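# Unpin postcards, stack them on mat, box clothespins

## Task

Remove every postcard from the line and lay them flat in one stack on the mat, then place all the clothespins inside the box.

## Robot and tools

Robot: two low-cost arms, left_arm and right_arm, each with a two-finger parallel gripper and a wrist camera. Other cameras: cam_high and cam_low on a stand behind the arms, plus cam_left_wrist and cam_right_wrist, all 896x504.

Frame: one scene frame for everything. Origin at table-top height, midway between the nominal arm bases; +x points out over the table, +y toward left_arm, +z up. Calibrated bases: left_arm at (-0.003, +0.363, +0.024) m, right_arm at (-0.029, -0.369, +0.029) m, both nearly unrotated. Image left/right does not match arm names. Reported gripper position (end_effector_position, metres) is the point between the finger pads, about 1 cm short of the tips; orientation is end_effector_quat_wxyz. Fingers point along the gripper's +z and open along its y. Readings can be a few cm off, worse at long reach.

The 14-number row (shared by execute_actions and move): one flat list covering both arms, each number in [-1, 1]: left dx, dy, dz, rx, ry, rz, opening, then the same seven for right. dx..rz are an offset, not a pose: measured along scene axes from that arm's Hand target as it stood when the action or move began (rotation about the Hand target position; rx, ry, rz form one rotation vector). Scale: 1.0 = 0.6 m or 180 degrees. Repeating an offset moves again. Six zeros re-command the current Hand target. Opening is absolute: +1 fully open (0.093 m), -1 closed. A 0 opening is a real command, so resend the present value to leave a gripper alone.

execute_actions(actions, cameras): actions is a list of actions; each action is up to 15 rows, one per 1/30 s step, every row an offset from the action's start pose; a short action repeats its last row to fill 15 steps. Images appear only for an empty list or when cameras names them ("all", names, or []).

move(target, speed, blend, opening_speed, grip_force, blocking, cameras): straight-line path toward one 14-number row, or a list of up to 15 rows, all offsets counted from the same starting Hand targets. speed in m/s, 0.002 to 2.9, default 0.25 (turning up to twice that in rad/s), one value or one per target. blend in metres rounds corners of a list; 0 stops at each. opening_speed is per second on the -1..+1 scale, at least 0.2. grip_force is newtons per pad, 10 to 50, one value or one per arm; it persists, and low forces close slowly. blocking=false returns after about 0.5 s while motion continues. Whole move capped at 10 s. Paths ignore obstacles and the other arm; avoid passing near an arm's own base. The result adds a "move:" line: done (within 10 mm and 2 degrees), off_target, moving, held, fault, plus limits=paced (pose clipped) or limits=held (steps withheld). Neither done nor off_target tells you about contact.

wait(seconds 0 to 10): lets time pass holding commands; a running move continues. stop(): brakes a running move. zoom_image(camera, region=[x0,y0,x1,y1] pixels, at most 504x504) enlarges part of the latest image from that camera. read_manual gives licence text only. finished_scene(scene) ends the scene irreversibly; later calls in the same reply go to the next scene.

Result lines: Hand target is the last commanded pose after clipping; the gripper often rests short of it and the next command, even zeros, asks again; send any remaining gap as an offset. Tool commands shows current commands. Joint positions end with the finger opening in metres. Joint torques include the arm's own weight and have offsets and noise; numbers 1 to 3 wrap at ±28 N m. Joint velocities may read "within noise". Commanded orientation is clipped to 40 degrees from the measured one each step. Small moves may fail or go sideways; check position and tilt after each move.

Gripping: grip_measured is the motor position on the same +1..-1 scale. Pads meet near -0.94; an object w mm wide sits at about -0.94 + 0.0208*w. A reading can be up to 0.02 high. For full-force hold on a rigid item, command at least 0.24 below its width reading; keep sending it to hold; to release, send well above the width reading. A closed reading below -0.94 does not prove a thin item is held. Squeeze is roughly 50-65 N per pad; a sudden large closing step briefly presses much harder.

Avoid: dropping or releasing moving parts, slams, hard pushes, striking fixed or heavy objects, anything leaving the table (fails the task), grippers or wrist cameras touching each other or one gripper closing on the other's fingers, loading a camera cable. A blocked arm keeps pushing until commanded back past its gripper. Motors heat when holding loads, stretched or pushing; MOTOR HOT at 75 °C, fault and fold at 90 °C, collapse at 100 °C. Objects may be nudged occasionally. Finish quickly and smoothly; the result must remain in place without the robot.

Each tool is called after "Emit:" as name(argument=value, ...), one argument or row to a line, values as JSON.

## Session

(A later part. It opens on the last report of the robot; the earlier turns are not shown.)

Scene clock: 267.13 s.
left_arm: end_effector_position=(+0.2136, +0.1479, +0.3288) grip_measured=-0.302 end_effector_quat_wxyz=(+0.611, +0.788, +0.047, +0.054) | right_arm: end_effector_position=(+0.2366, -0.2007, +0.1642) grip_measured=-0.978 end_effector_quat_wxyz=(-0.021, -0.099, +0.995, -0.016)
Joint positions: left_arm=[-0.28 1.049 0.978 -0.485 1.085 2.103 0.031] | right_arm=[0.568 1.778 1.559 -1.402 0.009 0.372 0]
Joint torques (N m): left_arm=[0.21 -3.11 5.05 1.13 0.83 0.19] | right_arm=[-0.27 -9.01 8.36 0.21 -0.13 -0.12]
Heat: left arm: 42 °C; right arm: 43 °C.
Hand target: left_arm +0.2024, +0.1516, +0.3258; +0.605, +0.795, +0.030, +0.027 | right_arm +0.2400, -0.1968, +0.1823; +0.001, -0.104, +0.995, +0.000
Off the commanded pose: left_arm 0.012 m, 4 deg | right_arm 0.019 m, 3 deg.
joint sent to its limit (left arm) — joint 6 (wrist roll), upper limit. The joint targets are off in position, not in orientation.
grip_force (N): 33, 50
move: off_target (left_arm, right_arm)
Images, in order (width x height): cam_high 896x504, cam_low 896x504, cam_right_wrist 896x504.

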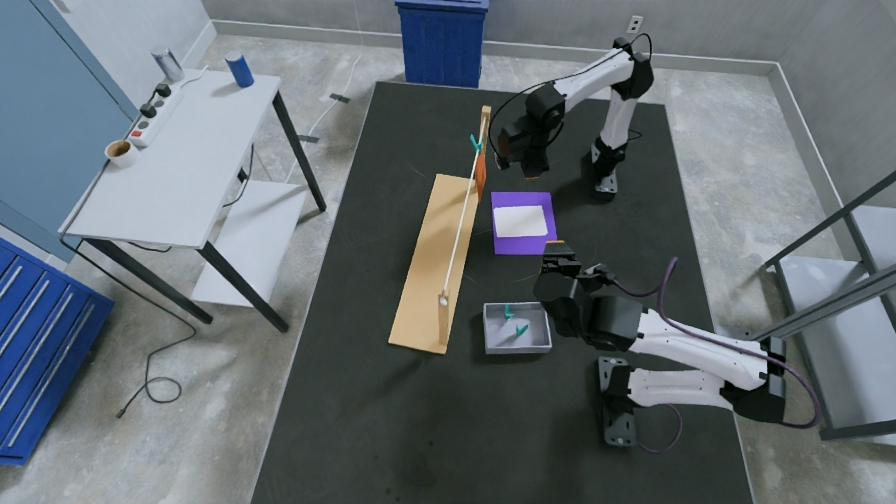

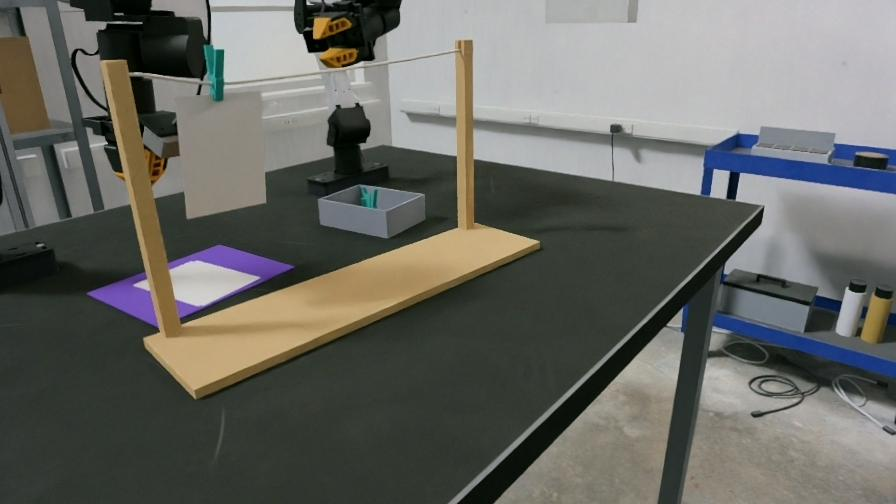

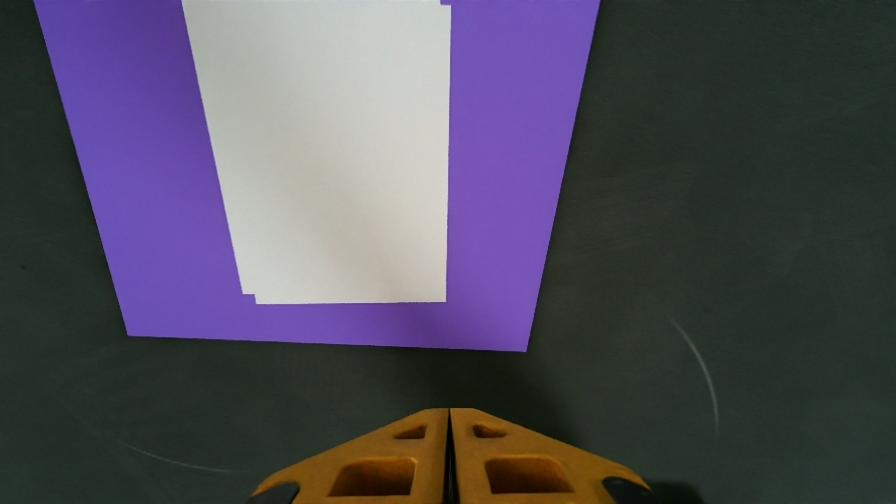

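Emit:
move(
  target=[
    [0.13,-0.12,-0.11,-0.085,0.241,0.048,-0.1,0.0,-0.03,0.43,0.278,-0.2257,0.391,1],
    [0.271,-0.286,-0.235,-0.17,0.482,0.095,-0.1,0.22,-0.05,0.43,0.278,-0.2257,0.391,1],
  ],
  speed=0.25,
  blend=[0.04,0],
  cameras=["all"],
)

Scene clock: 273.77 s.
left_arm: end_effector_position=(+0.3538, -0.0160, +0.1605) grip_measured=-0.102 end_effector_quat_wxyz=(+0.538, +0.419, +0.575, -0.452) | right_arm: end_effector_position=(+0.3790, -0.2260, +0.4264) grip_measured=+1.000 end_effector_quat_wxyz=(+0.466, -0.539, +0.631, +0.307)
Joint positions: left_arm=[-0.605 2.112 0.952 1.144 0.729 -0.059 0.04] | right_arm=[-0.021 2.069 2.612 -1.55 -1.108 -1.079 0.093]
Joint torques (N m): left_arm=[-0.85 -7.15 8.01 2.6 -0.19 0.02] | right_arm=[-0.27 -8.27 7.09 1.08 -0.83 0.14]
Heat: left arm: 42 °C; right arm: 42 °C.
Hand target: left_arm +0.3650, -0.0200, +0.1848; +0.580, +0.414, +0.542, -0.445 | right_arm +0.3720, -0.2268, +0.4403; +0.354, -0.613, +0.612, +0.353
Off the commanded pose: left_arm 0.027 m, 6 deg | right_arm 0.016 m, 16 deg.
joint sent to its limit (right arm) — joint 4 (wrist pitch), lower limit. The joint targets are off in position and orientation.
grip_force (N): 33, 50
move: off_target (left_arm, right_arm)

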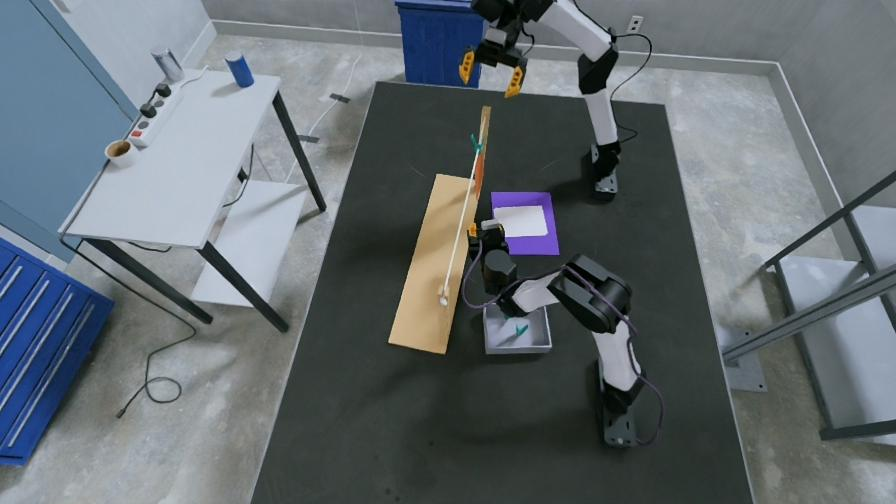

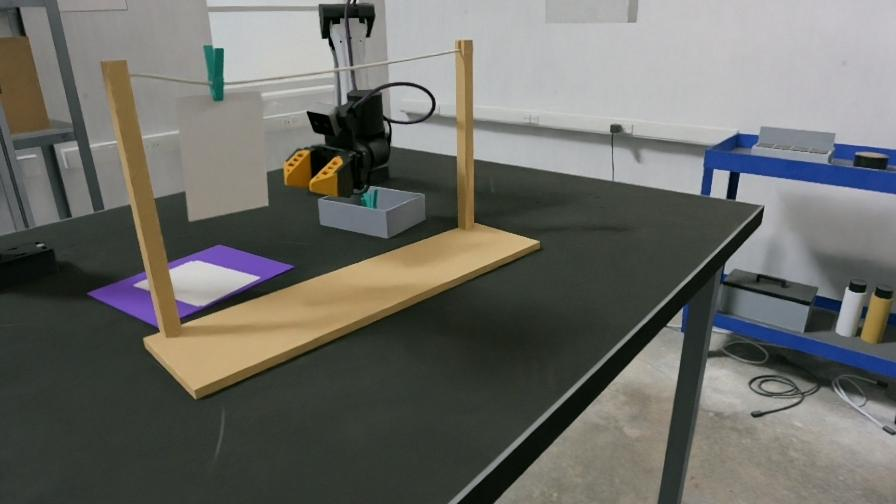

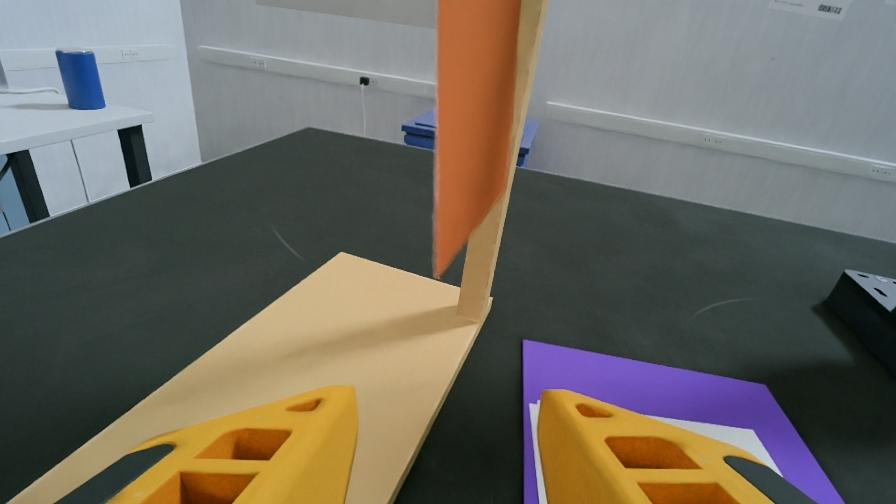

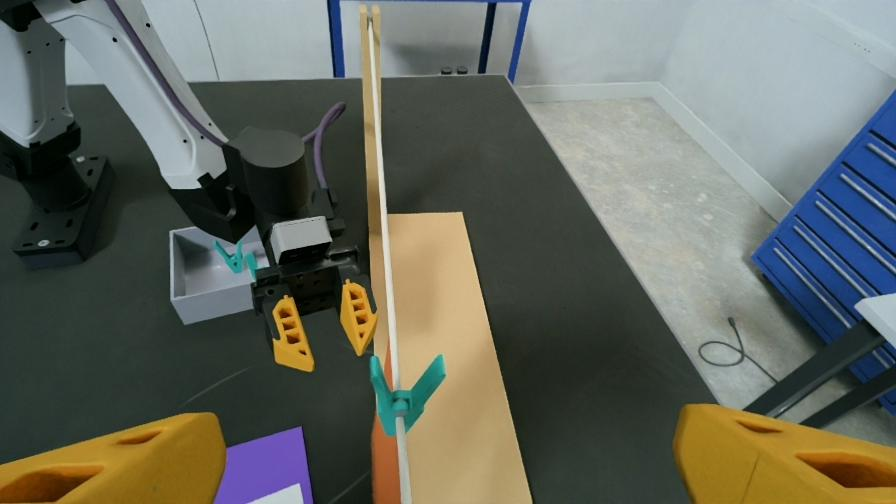

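Emit:
move(
  target=[0.057,-0.187,-0.002,0,0,0,-0.1,0,0,0,0,0,0,1],
  speed=0.12,
  cameras=["all"],
)

Scene clock: 276.00 s.
left_arm: end_effector_position=(+0.3884, -0.1280, +0.1792) grip_measured=-0.102 end_effector_quat_wxyz=(+0.572, +0.418, +0.538, -0.456) | right_arm: end_effector_position=(+0.3790, -0.2260, +0.4264) grip_measured=+1.000 end_effector_quat_wxyz=(+0.465, -0.539, +0.631, +0.308)
Joint positions: left_arm=[-0.757 2.382 1.46 1.007 0.581 -0.059 0.04] | right_arm=[-0.021 2.069 2.612 -1.55 -1.108 -1.077 0.093]
Joint torques (N m): left_arm=[-0.69 -9.39 9.42 1.55 -0.26 0.19] | right_arm=[-0.29 -8.29 7.05 1.06 -0.82 0.16]
Heat: left arm: 42 °C; right arm: 42 °C.
Hand target: left_arm +0.3992, -0.1322, +0.1836; +0.580, +0.414, +0.542, -0.445 | right_arm +0.3720, -0.2268, +0.4403; +0.354, -0.613, +0.612, +0.353
Off the commanded pose: left_arm 0.012 m, 2 deg | right_arm 0.016 m, 16 deg.
joint sent to its limit (right arm) — joint 4 (wrist pitch), lower limit. The joint targets are off in position and orientation.
grip_force (N): 33, 50
move: off_target (left_arm, right_arm)

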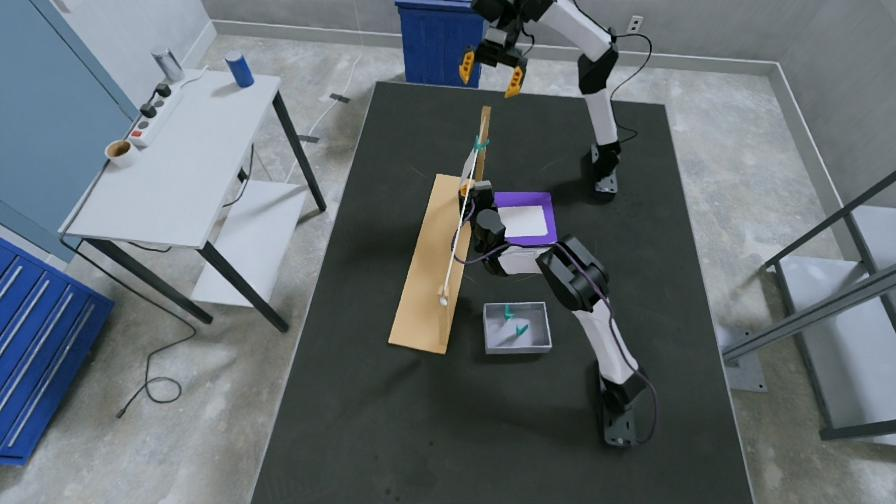

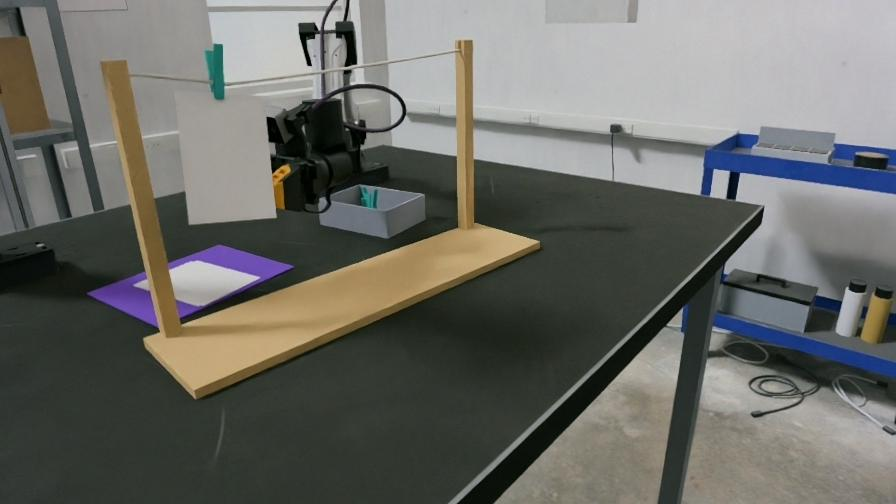

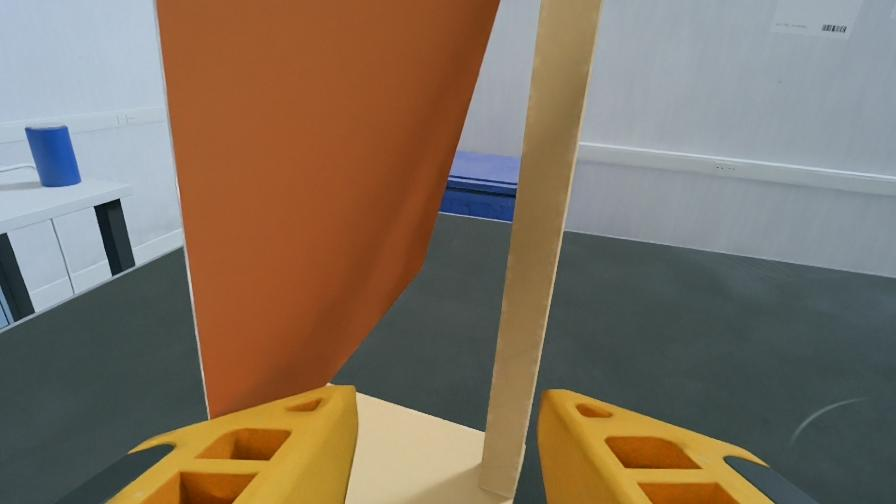

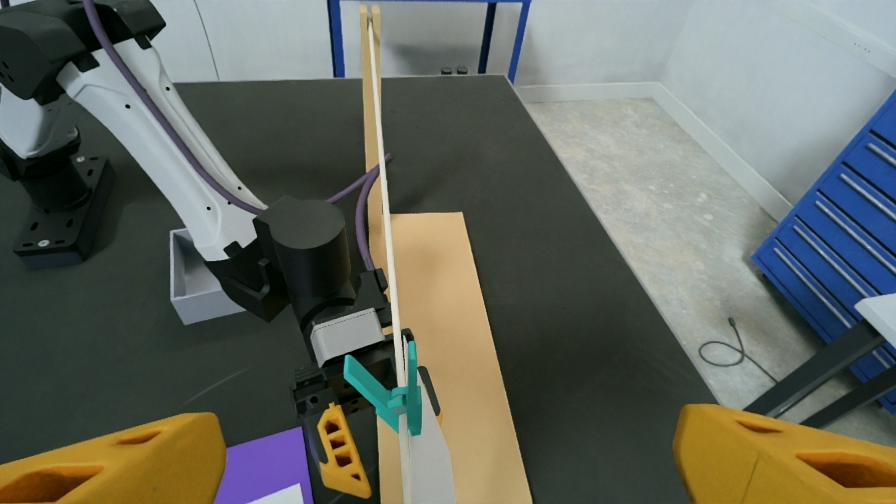

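Emit:
move(
  target=[
    [-0.055,0.175,-0.0,0,0,0,-0.1,0,0,0,0,0,0,1],
    [-0.02,0.18,-0.005,0,0,0,0.25,0,0,0,0,0,0,1],
  ],
  speed=0.12,
)

Emit:
wait(
  seconds=2,
  cameras=["cam_left_wrist"],
)

Emit:
wait(
  seconds=0.4,
  cameras=["cam_left_wrist"],
)

Scene clock: 279.40 s.
left_arm: end_effector_position=(+0.3815, -0.0190, +0.1528) grip_measured=+0.248 end_effector_quat_wxyz=(+0.546, +0.412, +0.578, -0.446) | right_arm: end_effector_position=(+0.3790, -0.2260, +0.4264) grip_measured=+1.000 end_effector_quat_wxyz=(+0.465, -0.539, +0.631, +0.308)
Joint positions: left_arm=[-0.58 2.194 1.053 1.133 0.729 -0.06 0.057] | right_arm=[-0.021 2.069 2.612 -1.55 -1.108 -1.077 0.093]
Joint torques (N m): left_arm=[-0.18 -8.9 7.98 2.41 0.06 0.02] | right_arm=[-0.27 -8.28 7.12 1.08 -0.81 0.17]
Heat: left arm: 42 °C; right arm: 42 °C.
Hand target: left_arm +0.3872, -0.0242, +0.1806; +0.580, +0.414, +0.542, -0.445 | right_arm +0.3720, -0.2268, +0.4403; +0.354, -0.613, +0.612, +0.353
Off the commanded pose: left_arm 0.029 m, 6 deg | right_arm 0.016 m, 16 deg.
joint sent to its limit (right arm) — joint 4 (wrist pitch), lower limit. The joint targets are off in position and orientation.
grip_force (N): 33, 50
move: off_target (left_arm, right_arm); target 2's new opening was sent with left_arm's hand 0.029 m and 6 deg from that target

Scene clock: 281.40 s.
left_arm: end_effector_position=(+0.3815, -0.0190, +0.1528) grip_measured=+0.248 end_effector_quat_wxyz=(+0.546, +0.412, +0.578, -0.446) | right_arm: end_effector_position=(+0.3790, -0.2260, +0.4264) grip_measured=+1.000 end_effector_quat_wxyz=(+0.465, -0.539, +0.631, +0.308)
Joint positions: left_arm=[-0.58 2.194 1.053 1.133 0.729 -0.06 0.057] | right_arm=[-0.021 2.069 2.612 -1.55 -1.108 -1.077 0.093]
Joint torques (N m): left_arm=[-0.2 -8.88 8.03 2.42 0.05 0.01] | right_arm=[-0.24 -8.27 7.08 1.08 -0.81 0.15]
Heat: left arm: 42 °C; right arm: 42 °C.
Hand target: left_arm +0.3872, -0.0242, +0.1806; +0.580, +0.414, +0.542, -0.445 | right_arm +0.3720, -0.2268, +0.4403; +0.354, -0.613, +0.612, +0.353
Tool commands: left_gripper/opening=+0.25 right_gripper/opening=+1.0
Off the commanded pose: left_arm 0.029 m, 6 deg | right_arm 0.016 m, 16 deg.
grip_force (N): 33, 50
wait: 2.00 s; at rest by 0.17 s
Images, in order (width x height): cam_left_wrist 896x504.

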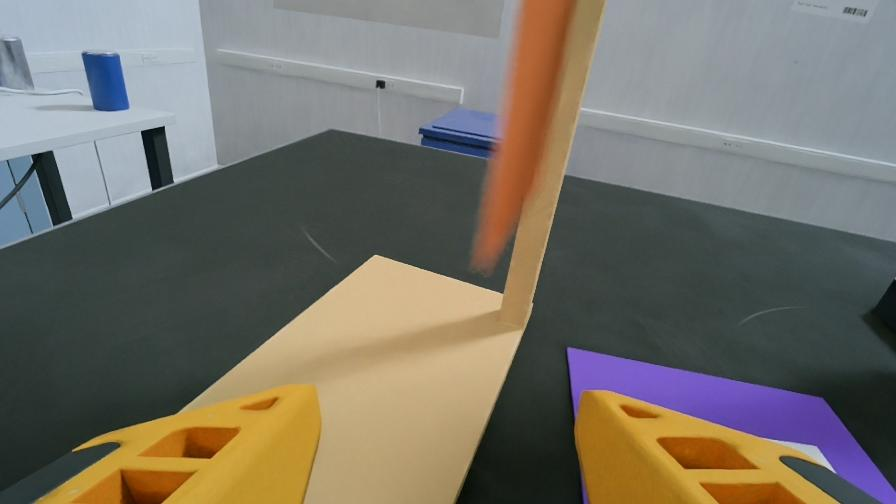

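Scene clock: 281.80 s.
left_arm: end_effector_position=(+0.3815, -0.0190, +0.1528) grip_measured=+0.248 end_effector_quat_wxyz=(+0.546, +0.412, +0.578, -0.446) | right_arm: end_effector_position=(+0.3790, -0.2260, +0.4264) grip_measured=+1.000 end_effector_quat_wxyz=(+0.465, -0.539, +0.631, +0.308)
Joint positions: left_arm=[-0.58 2.194 1.053 1.133 0.729 -0.06 0.057] | right_arm=[-0.021 2.069 2.612 -1.55 -1.108 -1.077 0.093]
Joint torques (N m): left_arm=[-0.23 -8.88 7.99 2.4 0.04 0.02] | right_arm=[-0.27 -8.27 7.04 1.08 -0.82 0.15]
Heat: left arm: 42 °C; right arm: 42 °C.
Hand target: left_arm +0.3872, -0.0242, +0.1806; +0.580, +0.414, +0.542, -0.445 | right_arm +0.3720, -0.2268, +0.4403; +0.354, -0.613, +0.612, +0.353
Tool commands: left_gripper/opening=+0.25 right_gripper/opening=+1.0
Off the commanded pose: left_arm 0.029 m, 6 deg | right_arm 0.016 m, 16 deg.
grip_force (N): 33, 50
wait: 0.40 s; at rest by 0.17 s
Images, in order (width x height): cam_left_wrist 896x504.

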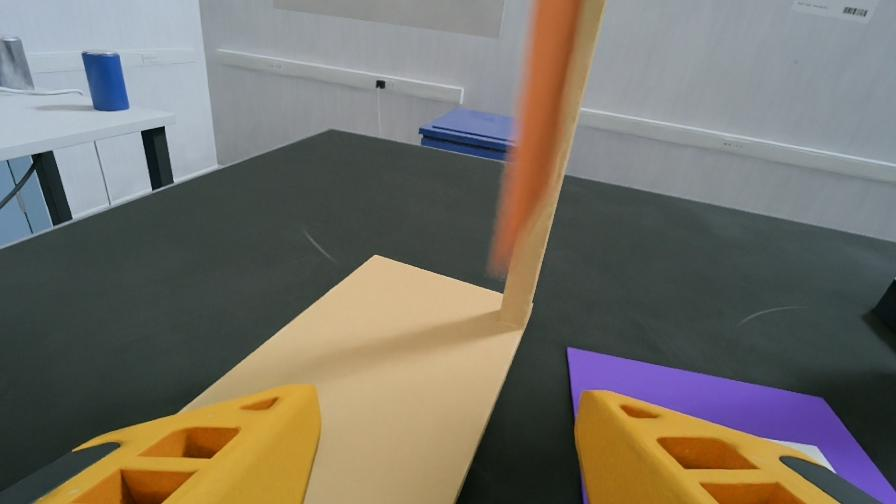

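Emit:
execute_actions(
  actions=[],
)

Scene clock: 282.40 s.
left_arm: end_effector_position=(+0.3815, -0.0190, +0.1528) grip_measured=+0.248 end_effector_quat_wxyz=(+0.546, +0.412, +0.578, -0.446) | right_arm: end_effector_position=(+0.3790, -0.2260, +0.4264) grip_measured=+1.000 end_effector_quat_wxyz=(+0.465, -0.539, +0.631, +0.308)
Joint positions: left_arm=[-0.58 2.194 1.053 1.133 0.729 -0.06 0.057] | right_arm=[-0.021 2.069 2.612 -1.55 -1.108 -1.077 0.093]
Joint velocities: within noise
Joint torques (N m): left_arm=[-0.21 -8.92 7.95 2.41 0.06 0.02] | right_arm=[-0.27 -8.29 7.06 1.07 -0.82 0.15]
Heat: left arm: 42 °C; right arm: 42 °C.
Hand target: left_arm +0.3872, -0.0242, +0.1806; +0.580, +0.414, +0.542, -0.445 | right_arm +0.3720, -0.2268, +0.4403; +0.354, -0.613, +0.612, +0.353
Tool commands: left_gripper/opening=+0.25 right_gripper/opening=+1.0
Off the commanded pose: left_arm 0.029 m, 6 deg | right_arm 0.016 m, 16 deg.
grip_force (N): 33, 50

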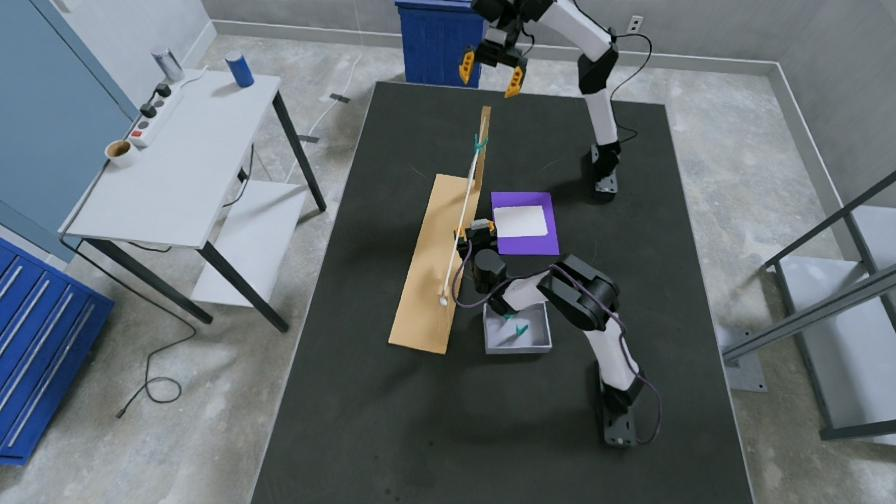

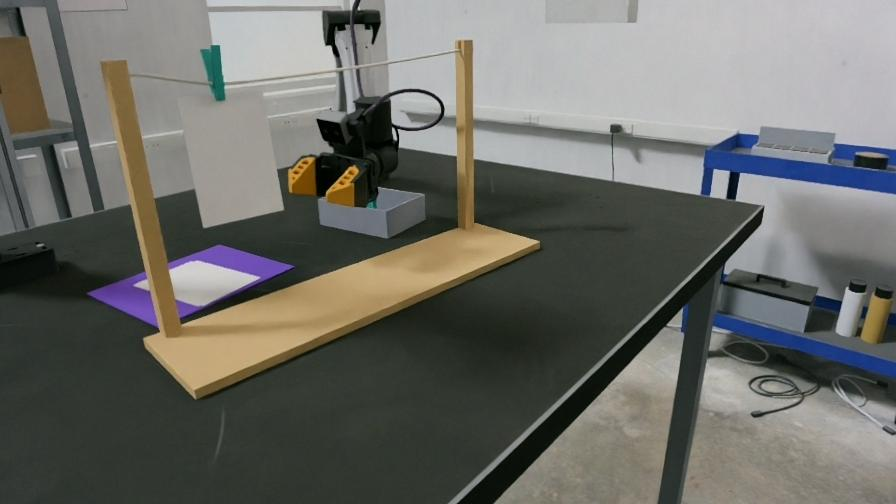

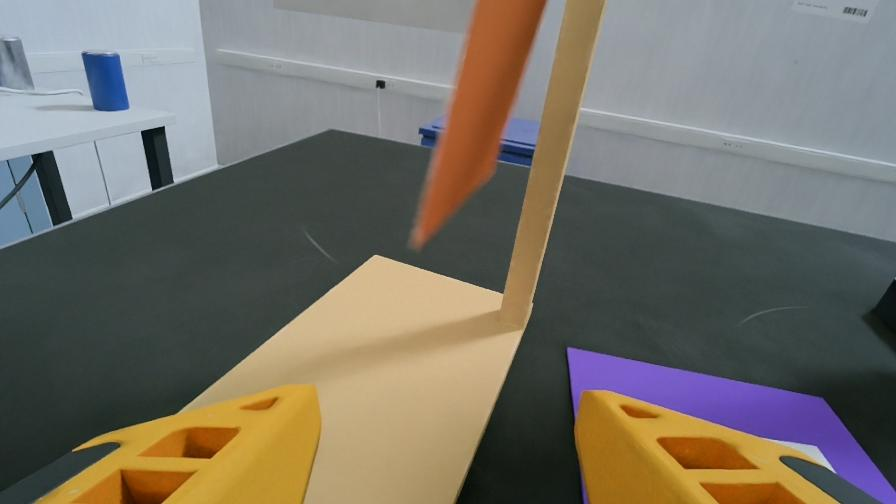

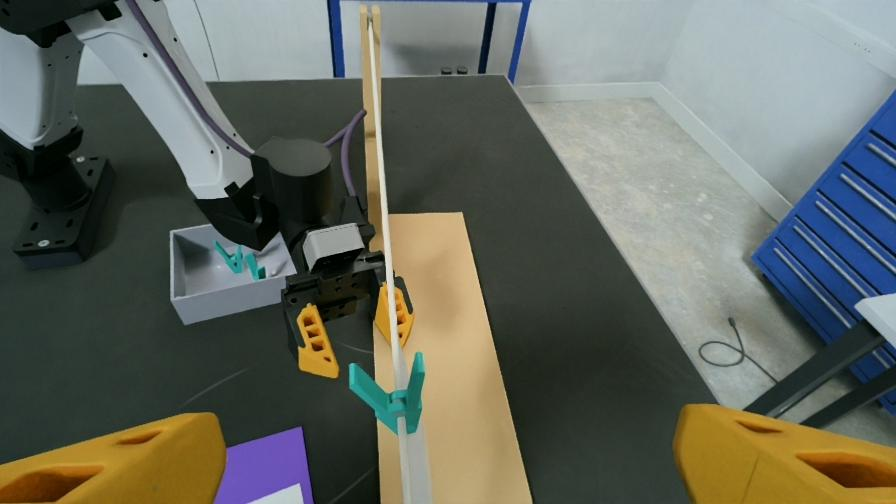

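Emit:
wait(
  seconds=5,
  cameras=["cam_left_wrist","cam_low"],
)

Emit:
wait(
  seconds=0.4,
  cameras=["cam_left_wrist"],
)

Emit:
wait(
  seconds=0.4,
  cameras=["cam_left_wrist"],
)

Scene clock: 287.50 s.
left_arm: end_effector_position=(+0.3815, -0.0190, +0.1528) grip_measured=+0.248 end_effector_quat_wxyz=(+0.546, +0.412, +0.578, -0.446) | right_arm: end_effector_position=(+0.3790, -0.2260, +0.4264) grip_measured=+1.000 end_effector_quat_wxyz=(+0.465, -0.539, +0.631, +0.308)
Joint positions: left_arm=[-0.58 2.194 1.053 1.133 0.729 -0.06 0.057] | right_arm=[-0.021 2.069 2.612 -1.55 -1.108 -1.077 0.093]
Joint torques (N m): left_arm=[-0.21 -8.9 8.01 2.4 0.04 0.02] | right_arm=[-0.25 -8.27 7.08 1.07 -0.82 0.16]
Heat: left arm: 43 °C; right arm: 42 °C.
Hand target: left_arm +0.3872, -0.0242, +0.1806; +0.580, +0.414, +0.542, -0.445 | right_arm +0.3720, -0.2268, +0.4403; +0.354, -0.613, +0.612, +0.353
Tool commands: left_gripper/opening=+0.25 right_gripper/opening=+1.0
Off the commanded pose: left_arm 0.029 m, 6 deg | right_arm 0.016 m, 16 deg.
grip_force (N): 33, 50
wait: 5.00 s; at rest by 0.07 s
Images, in order (width x height): cam_low 896x504, cam_left_wrist 896x504.

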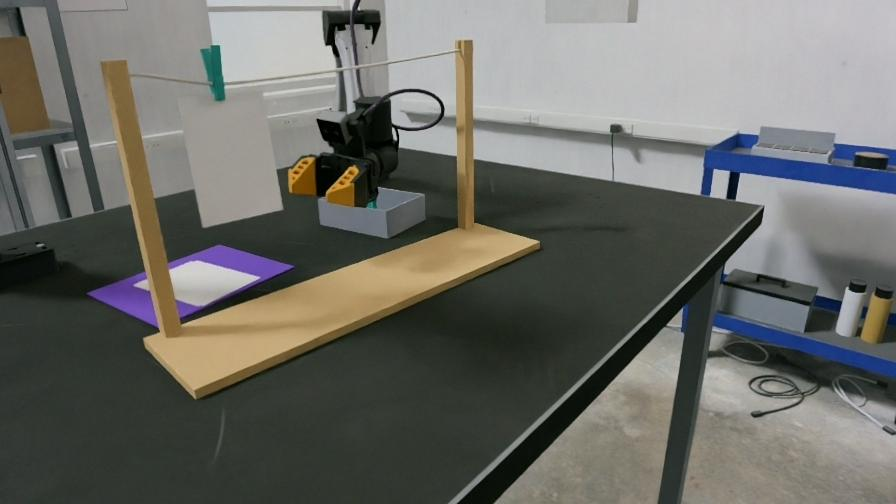

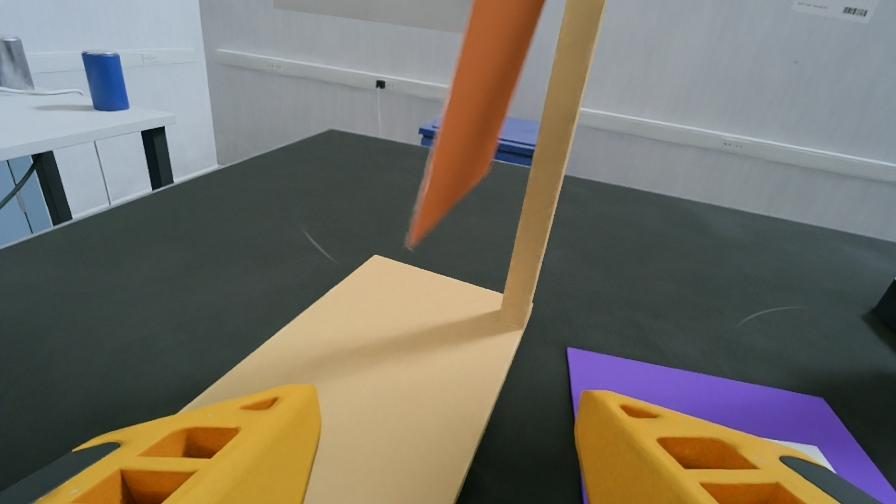

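Scene clock: 287.90 s.
left_arm: end_effector_position=(+0.3815, -0.0190, +0.1528) grip_measured=+0.248 end_effector_quat_wxyz=(+0.546, +0.412, +0.578, -0.446) | right_arm: end_effector_position=(+0.3790, -0.2260, +0.4264) grip_measured=+1.000 end_effector_quat_wxyz=(+0.465, -0.539, +0.631, +0.308)
Joint positions: left_arm=[-0.58 2.194 1.053 1.133 0.729 -0.06 0.057] | right_arm=[-0.021 2.069 2.612 -1.55 -1.108 -1.077 0.093]
Joint torques (N m): left_arm=[-0.21 -8.84 8.02 2.42 0.05 0.01] | right_arm=[-0.27 -8.34 7.06 1.07 -0.81 0.15]
Heat: left arm: 43 °C; right arm: 42 °C.
Hand target: left_arm +0.3872, -0.0242, +0.1806; +0.580, +0.414, +0.542, -0.445 | right_arm +0.3720, -0.2268, +0.4403; +0.354, -0.613, +0.612, +0.353
Tool commands: left_gripper/opening=+0.25 right_gripper/opening=+1.0
Off the commanded pose: left_arm 0.029 m, 6 deg | right_arm 0.016 m, 16 deg.
grip_force (N): 33, 50
wait: 0.40 s; at rest by 0.17 s
Images, in order (width x height): cam_left_wrist 896x504.

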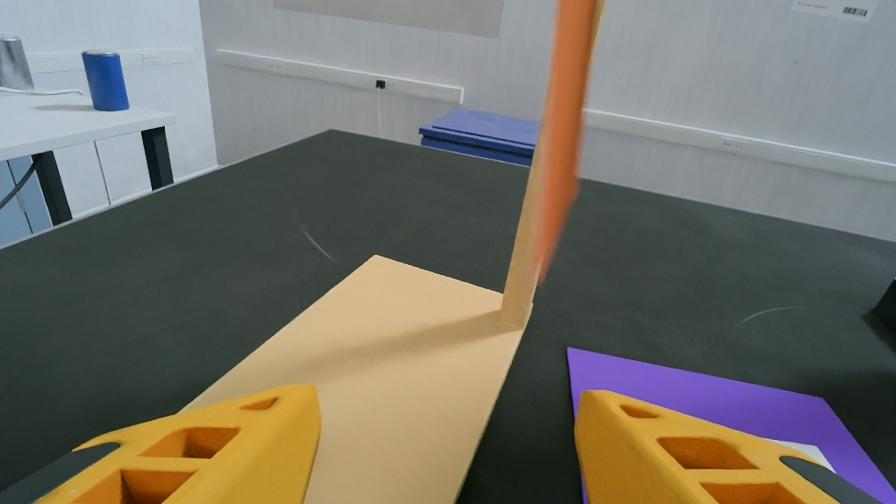

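Scene clock: 288.30 s.
left_arm: end_effector_position=(+0.3815, -0.0190, +0.1528) grip_measured=+0.248 end_effector_quat_wxyz=(+0.546, +0.412, +0.578, -0.446) | right_arm: end_effector_position=(+0.3790, -0.2260, +0.4264) grip_measured=+1.000 end_effector_quat_wxyz=(+0.465, -0.539, +0.631, +0.308)
Joint positions: left_arm=[-0.58 2.194 1.053 1.133 0.729 -0.06 0.057] | right_arm=[-0.021 2.069 2.612 -1.55 -1.108 -1.077 0.093]
Joint torques (N m): left_arm=[-0.25 -8.9 7.97 2.42 0.04 0.01] | right_arm=[-0.31 -8.25 7.08 1.07 -0.8 0.16]
Heat: left arm: 43 °C; right arm: 42 °C.
Hand target: left_arm +0.3872, -0.0242, +0.1806; +0.580, +0.414, +0.542, -0.445 | right_arm +0.3720, -0.2268, +0.4403; +0.354, -0.613, +0.612, +0.353
Tool commands: left_gripper/opening=+0.25 right_gripper/opening=+1.0
Off the commanded pose: left_arm 0.029 m, 6 deg | right_arm 0.016 m, 16 deg.
grip_force (N): 33, 50
wait: 0.40 s; at rest by 0.17 s
Images, in order (width x height): cam_left_wrist 896x504.

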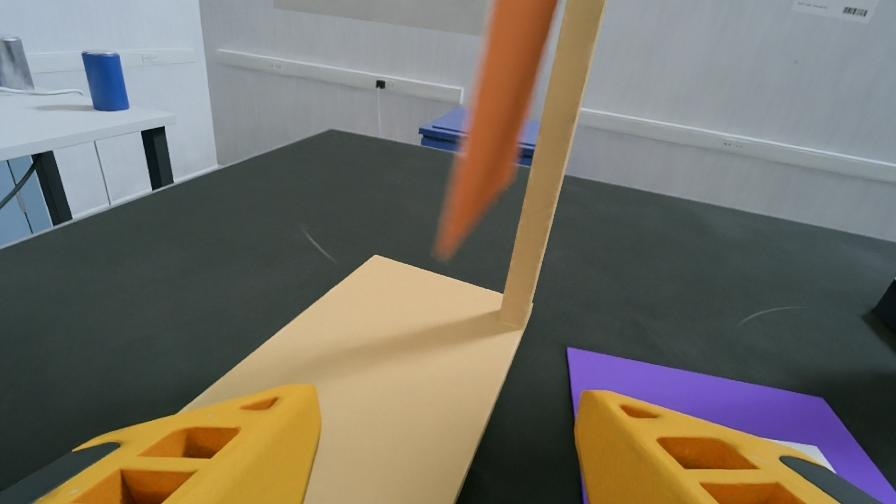

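Emit:
move(
  target=[0.015,-0.10,0.01,0,0,-0.03,1,0,0,0,0,0,0,1],
  speed=0.08,
  cameras=["cam_left_wrist"],
)

Emit:
wait(
  seconds=0.5,
  cameras=["cam_left_wrist"],
)

Emit:
wait(
  seconds=0.3,
  cameras=["cam_left_wrist"],
)

Scene clock: 290.40 s.
left_arm: end_effector_position=(+0.3885, -0.0799, +0.1823) grip_measured=+1.000 end_effector_quat_wxyz=(+0.559, +0.440, +0.520, -0.472) | right_arm: end_effector_position=(+0.3790, -0.2260, +0.4264) grip_measured=+1.000 end_effector_quat_wxyz=(+0.465, -0.539, +0.631, +0.308)
Joint positions: left_arm=[-0.659 2.308 1.326 1.079 0.748 -0.066 0.093] | right_arm=[-0.021 2.069 2.612 -1.55 -1.108 -1.077 0.093]
Joint torques (N m): left_arm=[-0.7 -8.83 9.02 1.49 0.01 0] | right_arm=[-0.32 -8.28 7.02 1.08 -0.81 0.15]
Heat: left arm: 43 °C; right arm: 41 °C.
Hand target: left_arm +0.3962, -0.0842, +0.1866; +0.558, +0.440, +0.522, -0.472 | right_arm +0.3720, -0.2268, +0.4403; +0.354, -0.613, +0.612, +0.353
Off the commanded pose: left_arm 0.010 m, 0 deg | right_arm 0.016 m, 16 deg.
joint sent to its limit (right arm) — joint 4 (wrist pitch), lower limit. The joint targets are off in position and orientation.
grip_force (N): 33, 50
move: off_target (right_arm)
Images, in order (width x height): cam_left_wrist 896x504.

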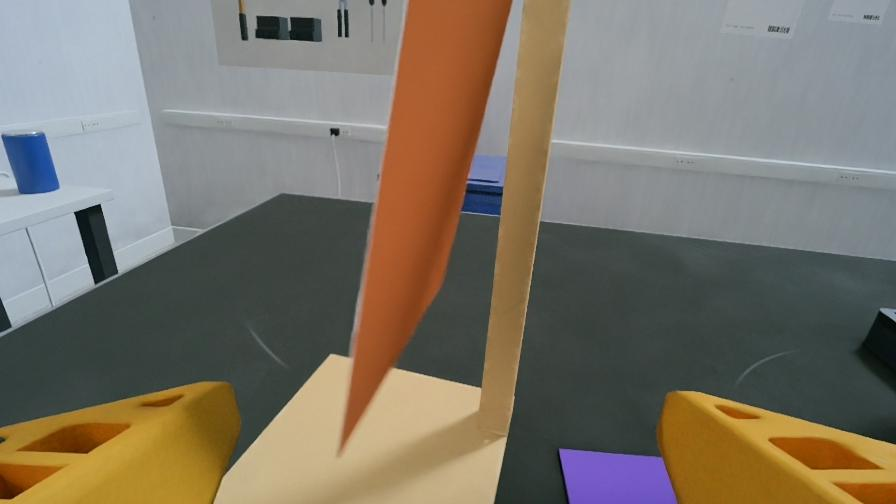

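Scene clock: 290.90 s.
left_arm: end_effector_position=(+0.3885, -0.0799, +0.1823) grip_measured=+1.000 end_effector_quat_wxyz=(+0.559, +0.440, +0.520, -0.472) | right_arm: end_effector_position=(+0.3790, -0.2260, +0.4264) grip_measured=+1.000 end_effector_quat_wxyz=(+0.465, -0.539, +0.631, +0.308)
Joint positions: left_arm=[-0.659 2.308 1.326 1.079 0.748 -0.066 0.093] | right_arm=[-0.021 2.069 2.612 -1.55 -1.108 -1.077 0.093]
Joint torques (N m): left_arm=[-0.7 -8.87 9.06 1.48 0.01 0.01] | right_arm=[-0.29 -8.25 7.09 1.08 -0.82 0.14]
Heat: left arm: 42 °C; right arm: 41 °C.
Hand target: left_arm +0.3962, -0.0842, +0.1866; +0.558, +0.440, +0.522, -0.472 | right_arm +0.3720, -0.2268, +0.4403; +0.354, -0.613, +0.612, +0.353
Tool commands: left_gripper/opening=+1.0 right_gripper/opening=+1.0
Off the commanded pose: left_arm 0.010 m, 0 deg | right_arm 0.016 m, 16 deg.
grip_force (N): 33, 50
wait: 0.50 s; at rest by 0.17 s
Images, in order (width x height): cam_left_wrist 896x504.

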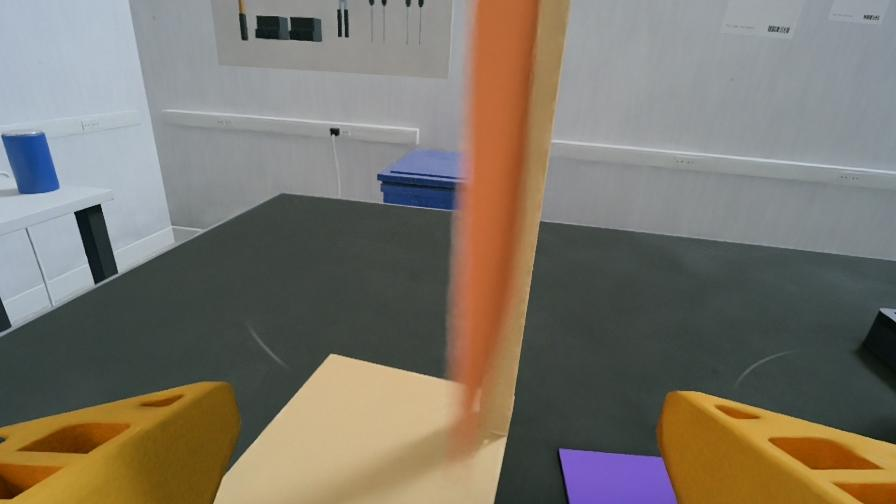

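Scene clock: 291.20 s.
left_arm: end_effector_position=(+0.3885, -0.0799, +0.1823) grip_measured=+1.000 end_effector_quat_wxyz=(+0.559, +0.440, +0.520, -0.472) | right_arm: end_effector_position=(+0.3790, -0.2260, +0.4264) grip_measured=+1.000 end_effector_quat_wxyz=(+0.465, -0.539, +0.631, +0.308)
Joint positions: left_arm=[-0.659 2.308 1.326 1.079 0.748 -0.066 0.093] | right_arm=[-0.021 2.069 2.612 -1.55 -1.108 -1.077 0.093]
Joint torques (N m): left_arm=[-0.72 -8.77 9.07 1.48 0.01 0.01] | right_arm=[-0.29 -8.23 7.1 1.07 -0.81 0.15]
Heat: left arm: 43 °C; right arm: 41 °C.
Hand target: left_arm +0.3962, -0.0842, +0.1866; +0.558, +0.440, +0.522, -0.472 | right_arm +0.3720, -0.2268, +0.4403; +0.354, -0.613, +0.612, +0.353
Tool commands: left_gripper/opening=+1.0 right_gripper/opening=+1.0
Off the commanded pose: left_arm 0.010 m, 0 deg | right_arm 0.016 m, 16 deg.
grip_force (N): 33, 50
wait: 0.30 s; at rest by 0.17 s
Images, in order (width x height): cam_left_wrist 896x504.

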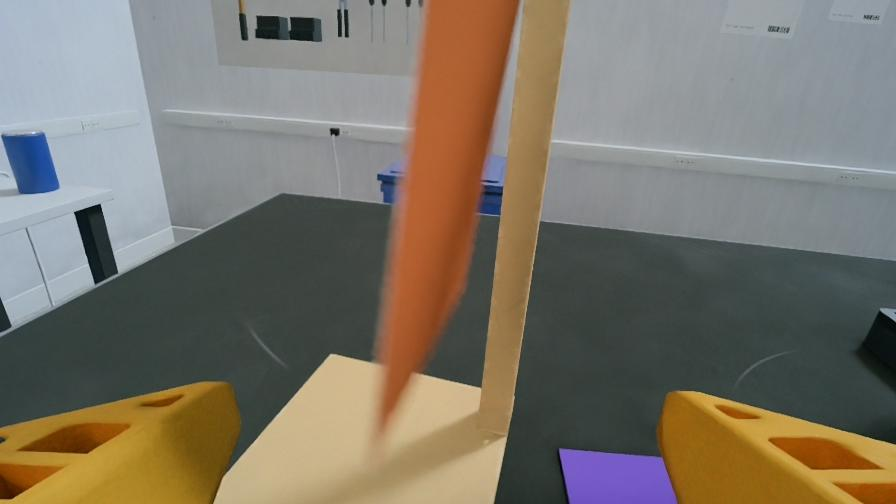

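Emit:
move(
  target=[0.015,-0.083,0.003,0,0,-0.015,1,0,0,0,0,0,0,1],
  speed=0.08,
  cameras=["cam_left_wrist"],
)

Emit:
wait(
  seconds=0.5,
  cameras=["cam_left_wrist"],
)

Emit:
wait(
  seconds=0.3,
  cameras=["cam_left_wrist"],
)

Scene clock: 292.90 s.
left_arm: end_effector_position=(+0.3962, -0.1304, +0.1835) grip_measured=+1.000 end_effector_quat_wxyz=(+0.544, +0.455, +0.508, -0.488) | right_arm: end_effector_position=(+0.3790, -0.2260, +0.4264) grip_measured=+1.000 end_effector_quat_wxyz=(+0.465, -0.539, +0.631, +0.308)
Joint positions: left_arm=[-0.715 2.437 1.587 0.946 0.749 -0.066 0.093] | right_arm=[-0.021 2.069 2.612 -1.55 -1.108 -1.077 0.093]
Joint torques (N m): left_arm=[-0.59 -9.84 9.62 1.5 -0.09 0.03] | right_arm=[-0.29 -8.27 7.09 1.06 -0.81 0.15]
Heat: left arm: 43 °C; right arm: 41 °C.
Hand target: left_arm +0.4052, -0.1340, +0.1884; +0.547, +0.452, +0.511, -0.485 | right_arm +0.3720, -0.2268, +0.4403; +0.354, -0.613, +0.612, +0.353
Off the commanded pose: left_arm 0.011 m, 1 deg | right_arm 0.016 m, 16 deg.
joint sent to its limit (right arm) — joint 4 (wrist pitch), lower limit. The joint targets are off in position and orientation.
grip_force (N): 33, 50
move: off_target (left_arm, right_arm)
Images, in order (width x height): cam_left_wrist 896x504.

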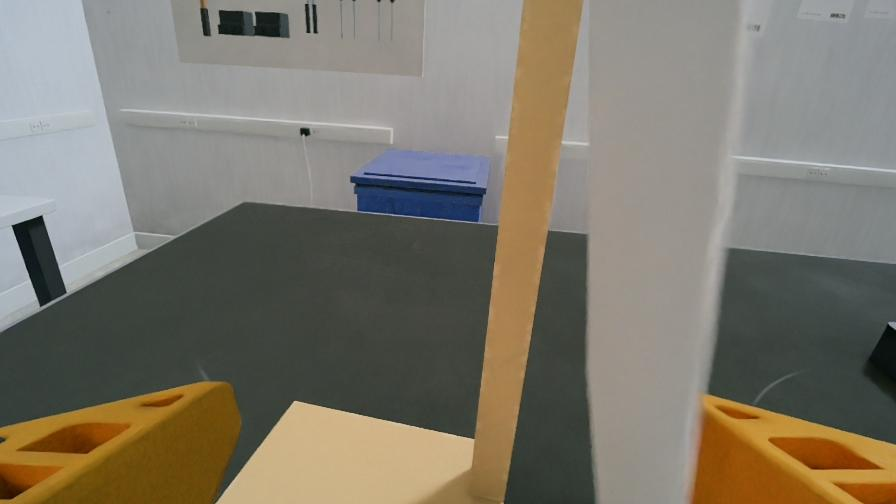

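Scene clock: 293.40 s.
left_arm: end_effector_position=(+0.3962, -0.1304, +0.1832) grip_measured=+1.000 end_effector_quat_wxyz=(+0.544, +0.455, +0.509, -0.488) | right_arm: end_effector_position=(+0.3790, -0.2260, +0.4264) grip_measured=+1.000 end_effector_quat_wxyz=(+0.465, -0.539, +0.631, +0.308)
Joint positions: left_arm=[-0.715 2.437 1.587 0.944 0.749 -0.066 0.093] | right_arm=[-0.021 2.069 2.612 -1.55 -1.108 -1.077 0.093]
Joint torques (N m): left_arm=[-0.62 -9.77 9.7 1.5 -0.09 0.04] | right_arm=[-0.34 -8.31 7.02 1.07 -0.81 0.16]
Heat: left arm: 43 °C; right arm: 41 °C.
Hand target: left_arm +0.4052, -0.1340, +0.1884; +0.547, +0.452, +0.511, -0.485 | right_arm +0.3720, -0.2268, +0.4403; +0.354, -0.613, +0.612, +0.353
Tool commands: left_gripper/opening=+1.0 right_gripper/opening=+1.0
Off the commanded pose: left_arm 0.011 m, 1 deg | right_arm 0.016 m, 16 deg.
grip_force (N): 33, 50
wait: 0.50 s; at rest by 0.17 s
Images, in order (width x height): cam_left_wrist 896x504.

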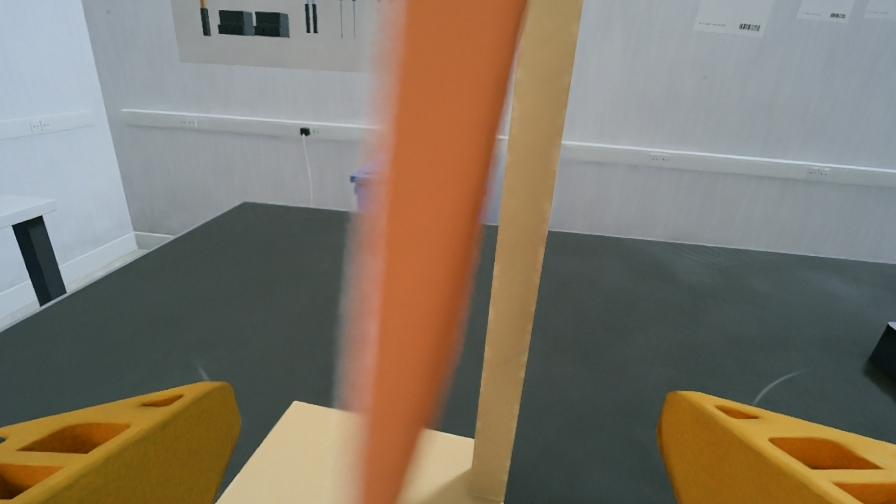

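Scene clock: 293.70 s.
left_arm: end_effector_position=(+0.3962, -0.1304, +0.1832) grip_measured=+1.000 end_effector_quat_wxyz=(+0.544, +0.455, +0.509, -0.488) | right_arm: end_effector_position=(+0.3790, -0.2260, +0.4264) grip_measured=+1.000 end_effector_quat_wxyz=(+0.465, -0.539, +0.631, +0.308)
Joint positions: left_arm=[-0.715 2.437 1.587 0.944 0.749 -0.066 0.093] | right_arm=[-0.021 2.069 2.612 -1.55 -1.108 -1.077 0.093]
Joint torques (N m): left_arm=[-0.61 -9.8 9.65 1.5 -0.1 0.05] | right_arm=[-0.31 -8.28 7.13 1.07 -0.82 0.15]
Heat: left arm: 43 °C; right arm: 41 °C.
Hand target: left_arm +0.4052, -0.1340, +0.1884; +0.547, +0.452, +0.511, -0.485 | right_arm +0.3720, -0.2268, +0.4403; +0.354, -0.613, +0.612, +0.353
Tool commands: left_gripper/opening=+1.0 right_gripper/opening=+1.0
Off the commanded pose: left_arm 0.011 m, 1 deg | right_arm 0.016 m, 16 deg.
grip_force (N): 33, 50
wait: 0.30 s; at rest by 0.17 s
Images, in order (width x height): cam_left_wrist 896x504.

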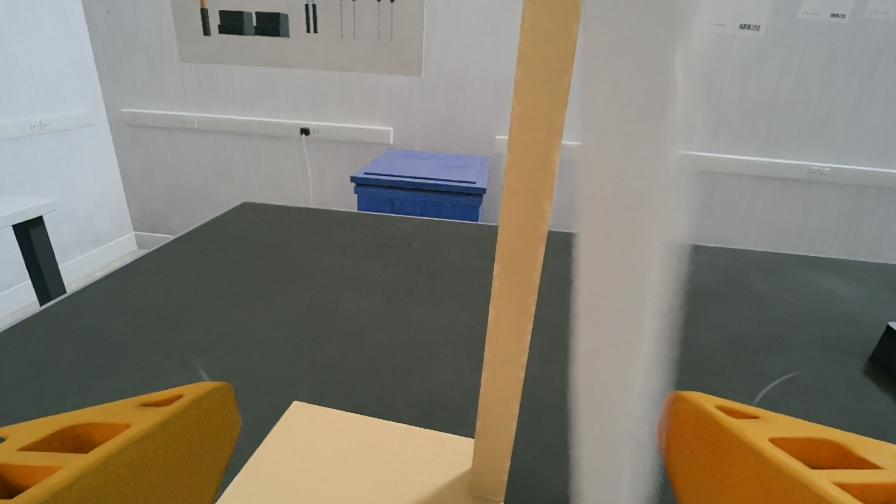

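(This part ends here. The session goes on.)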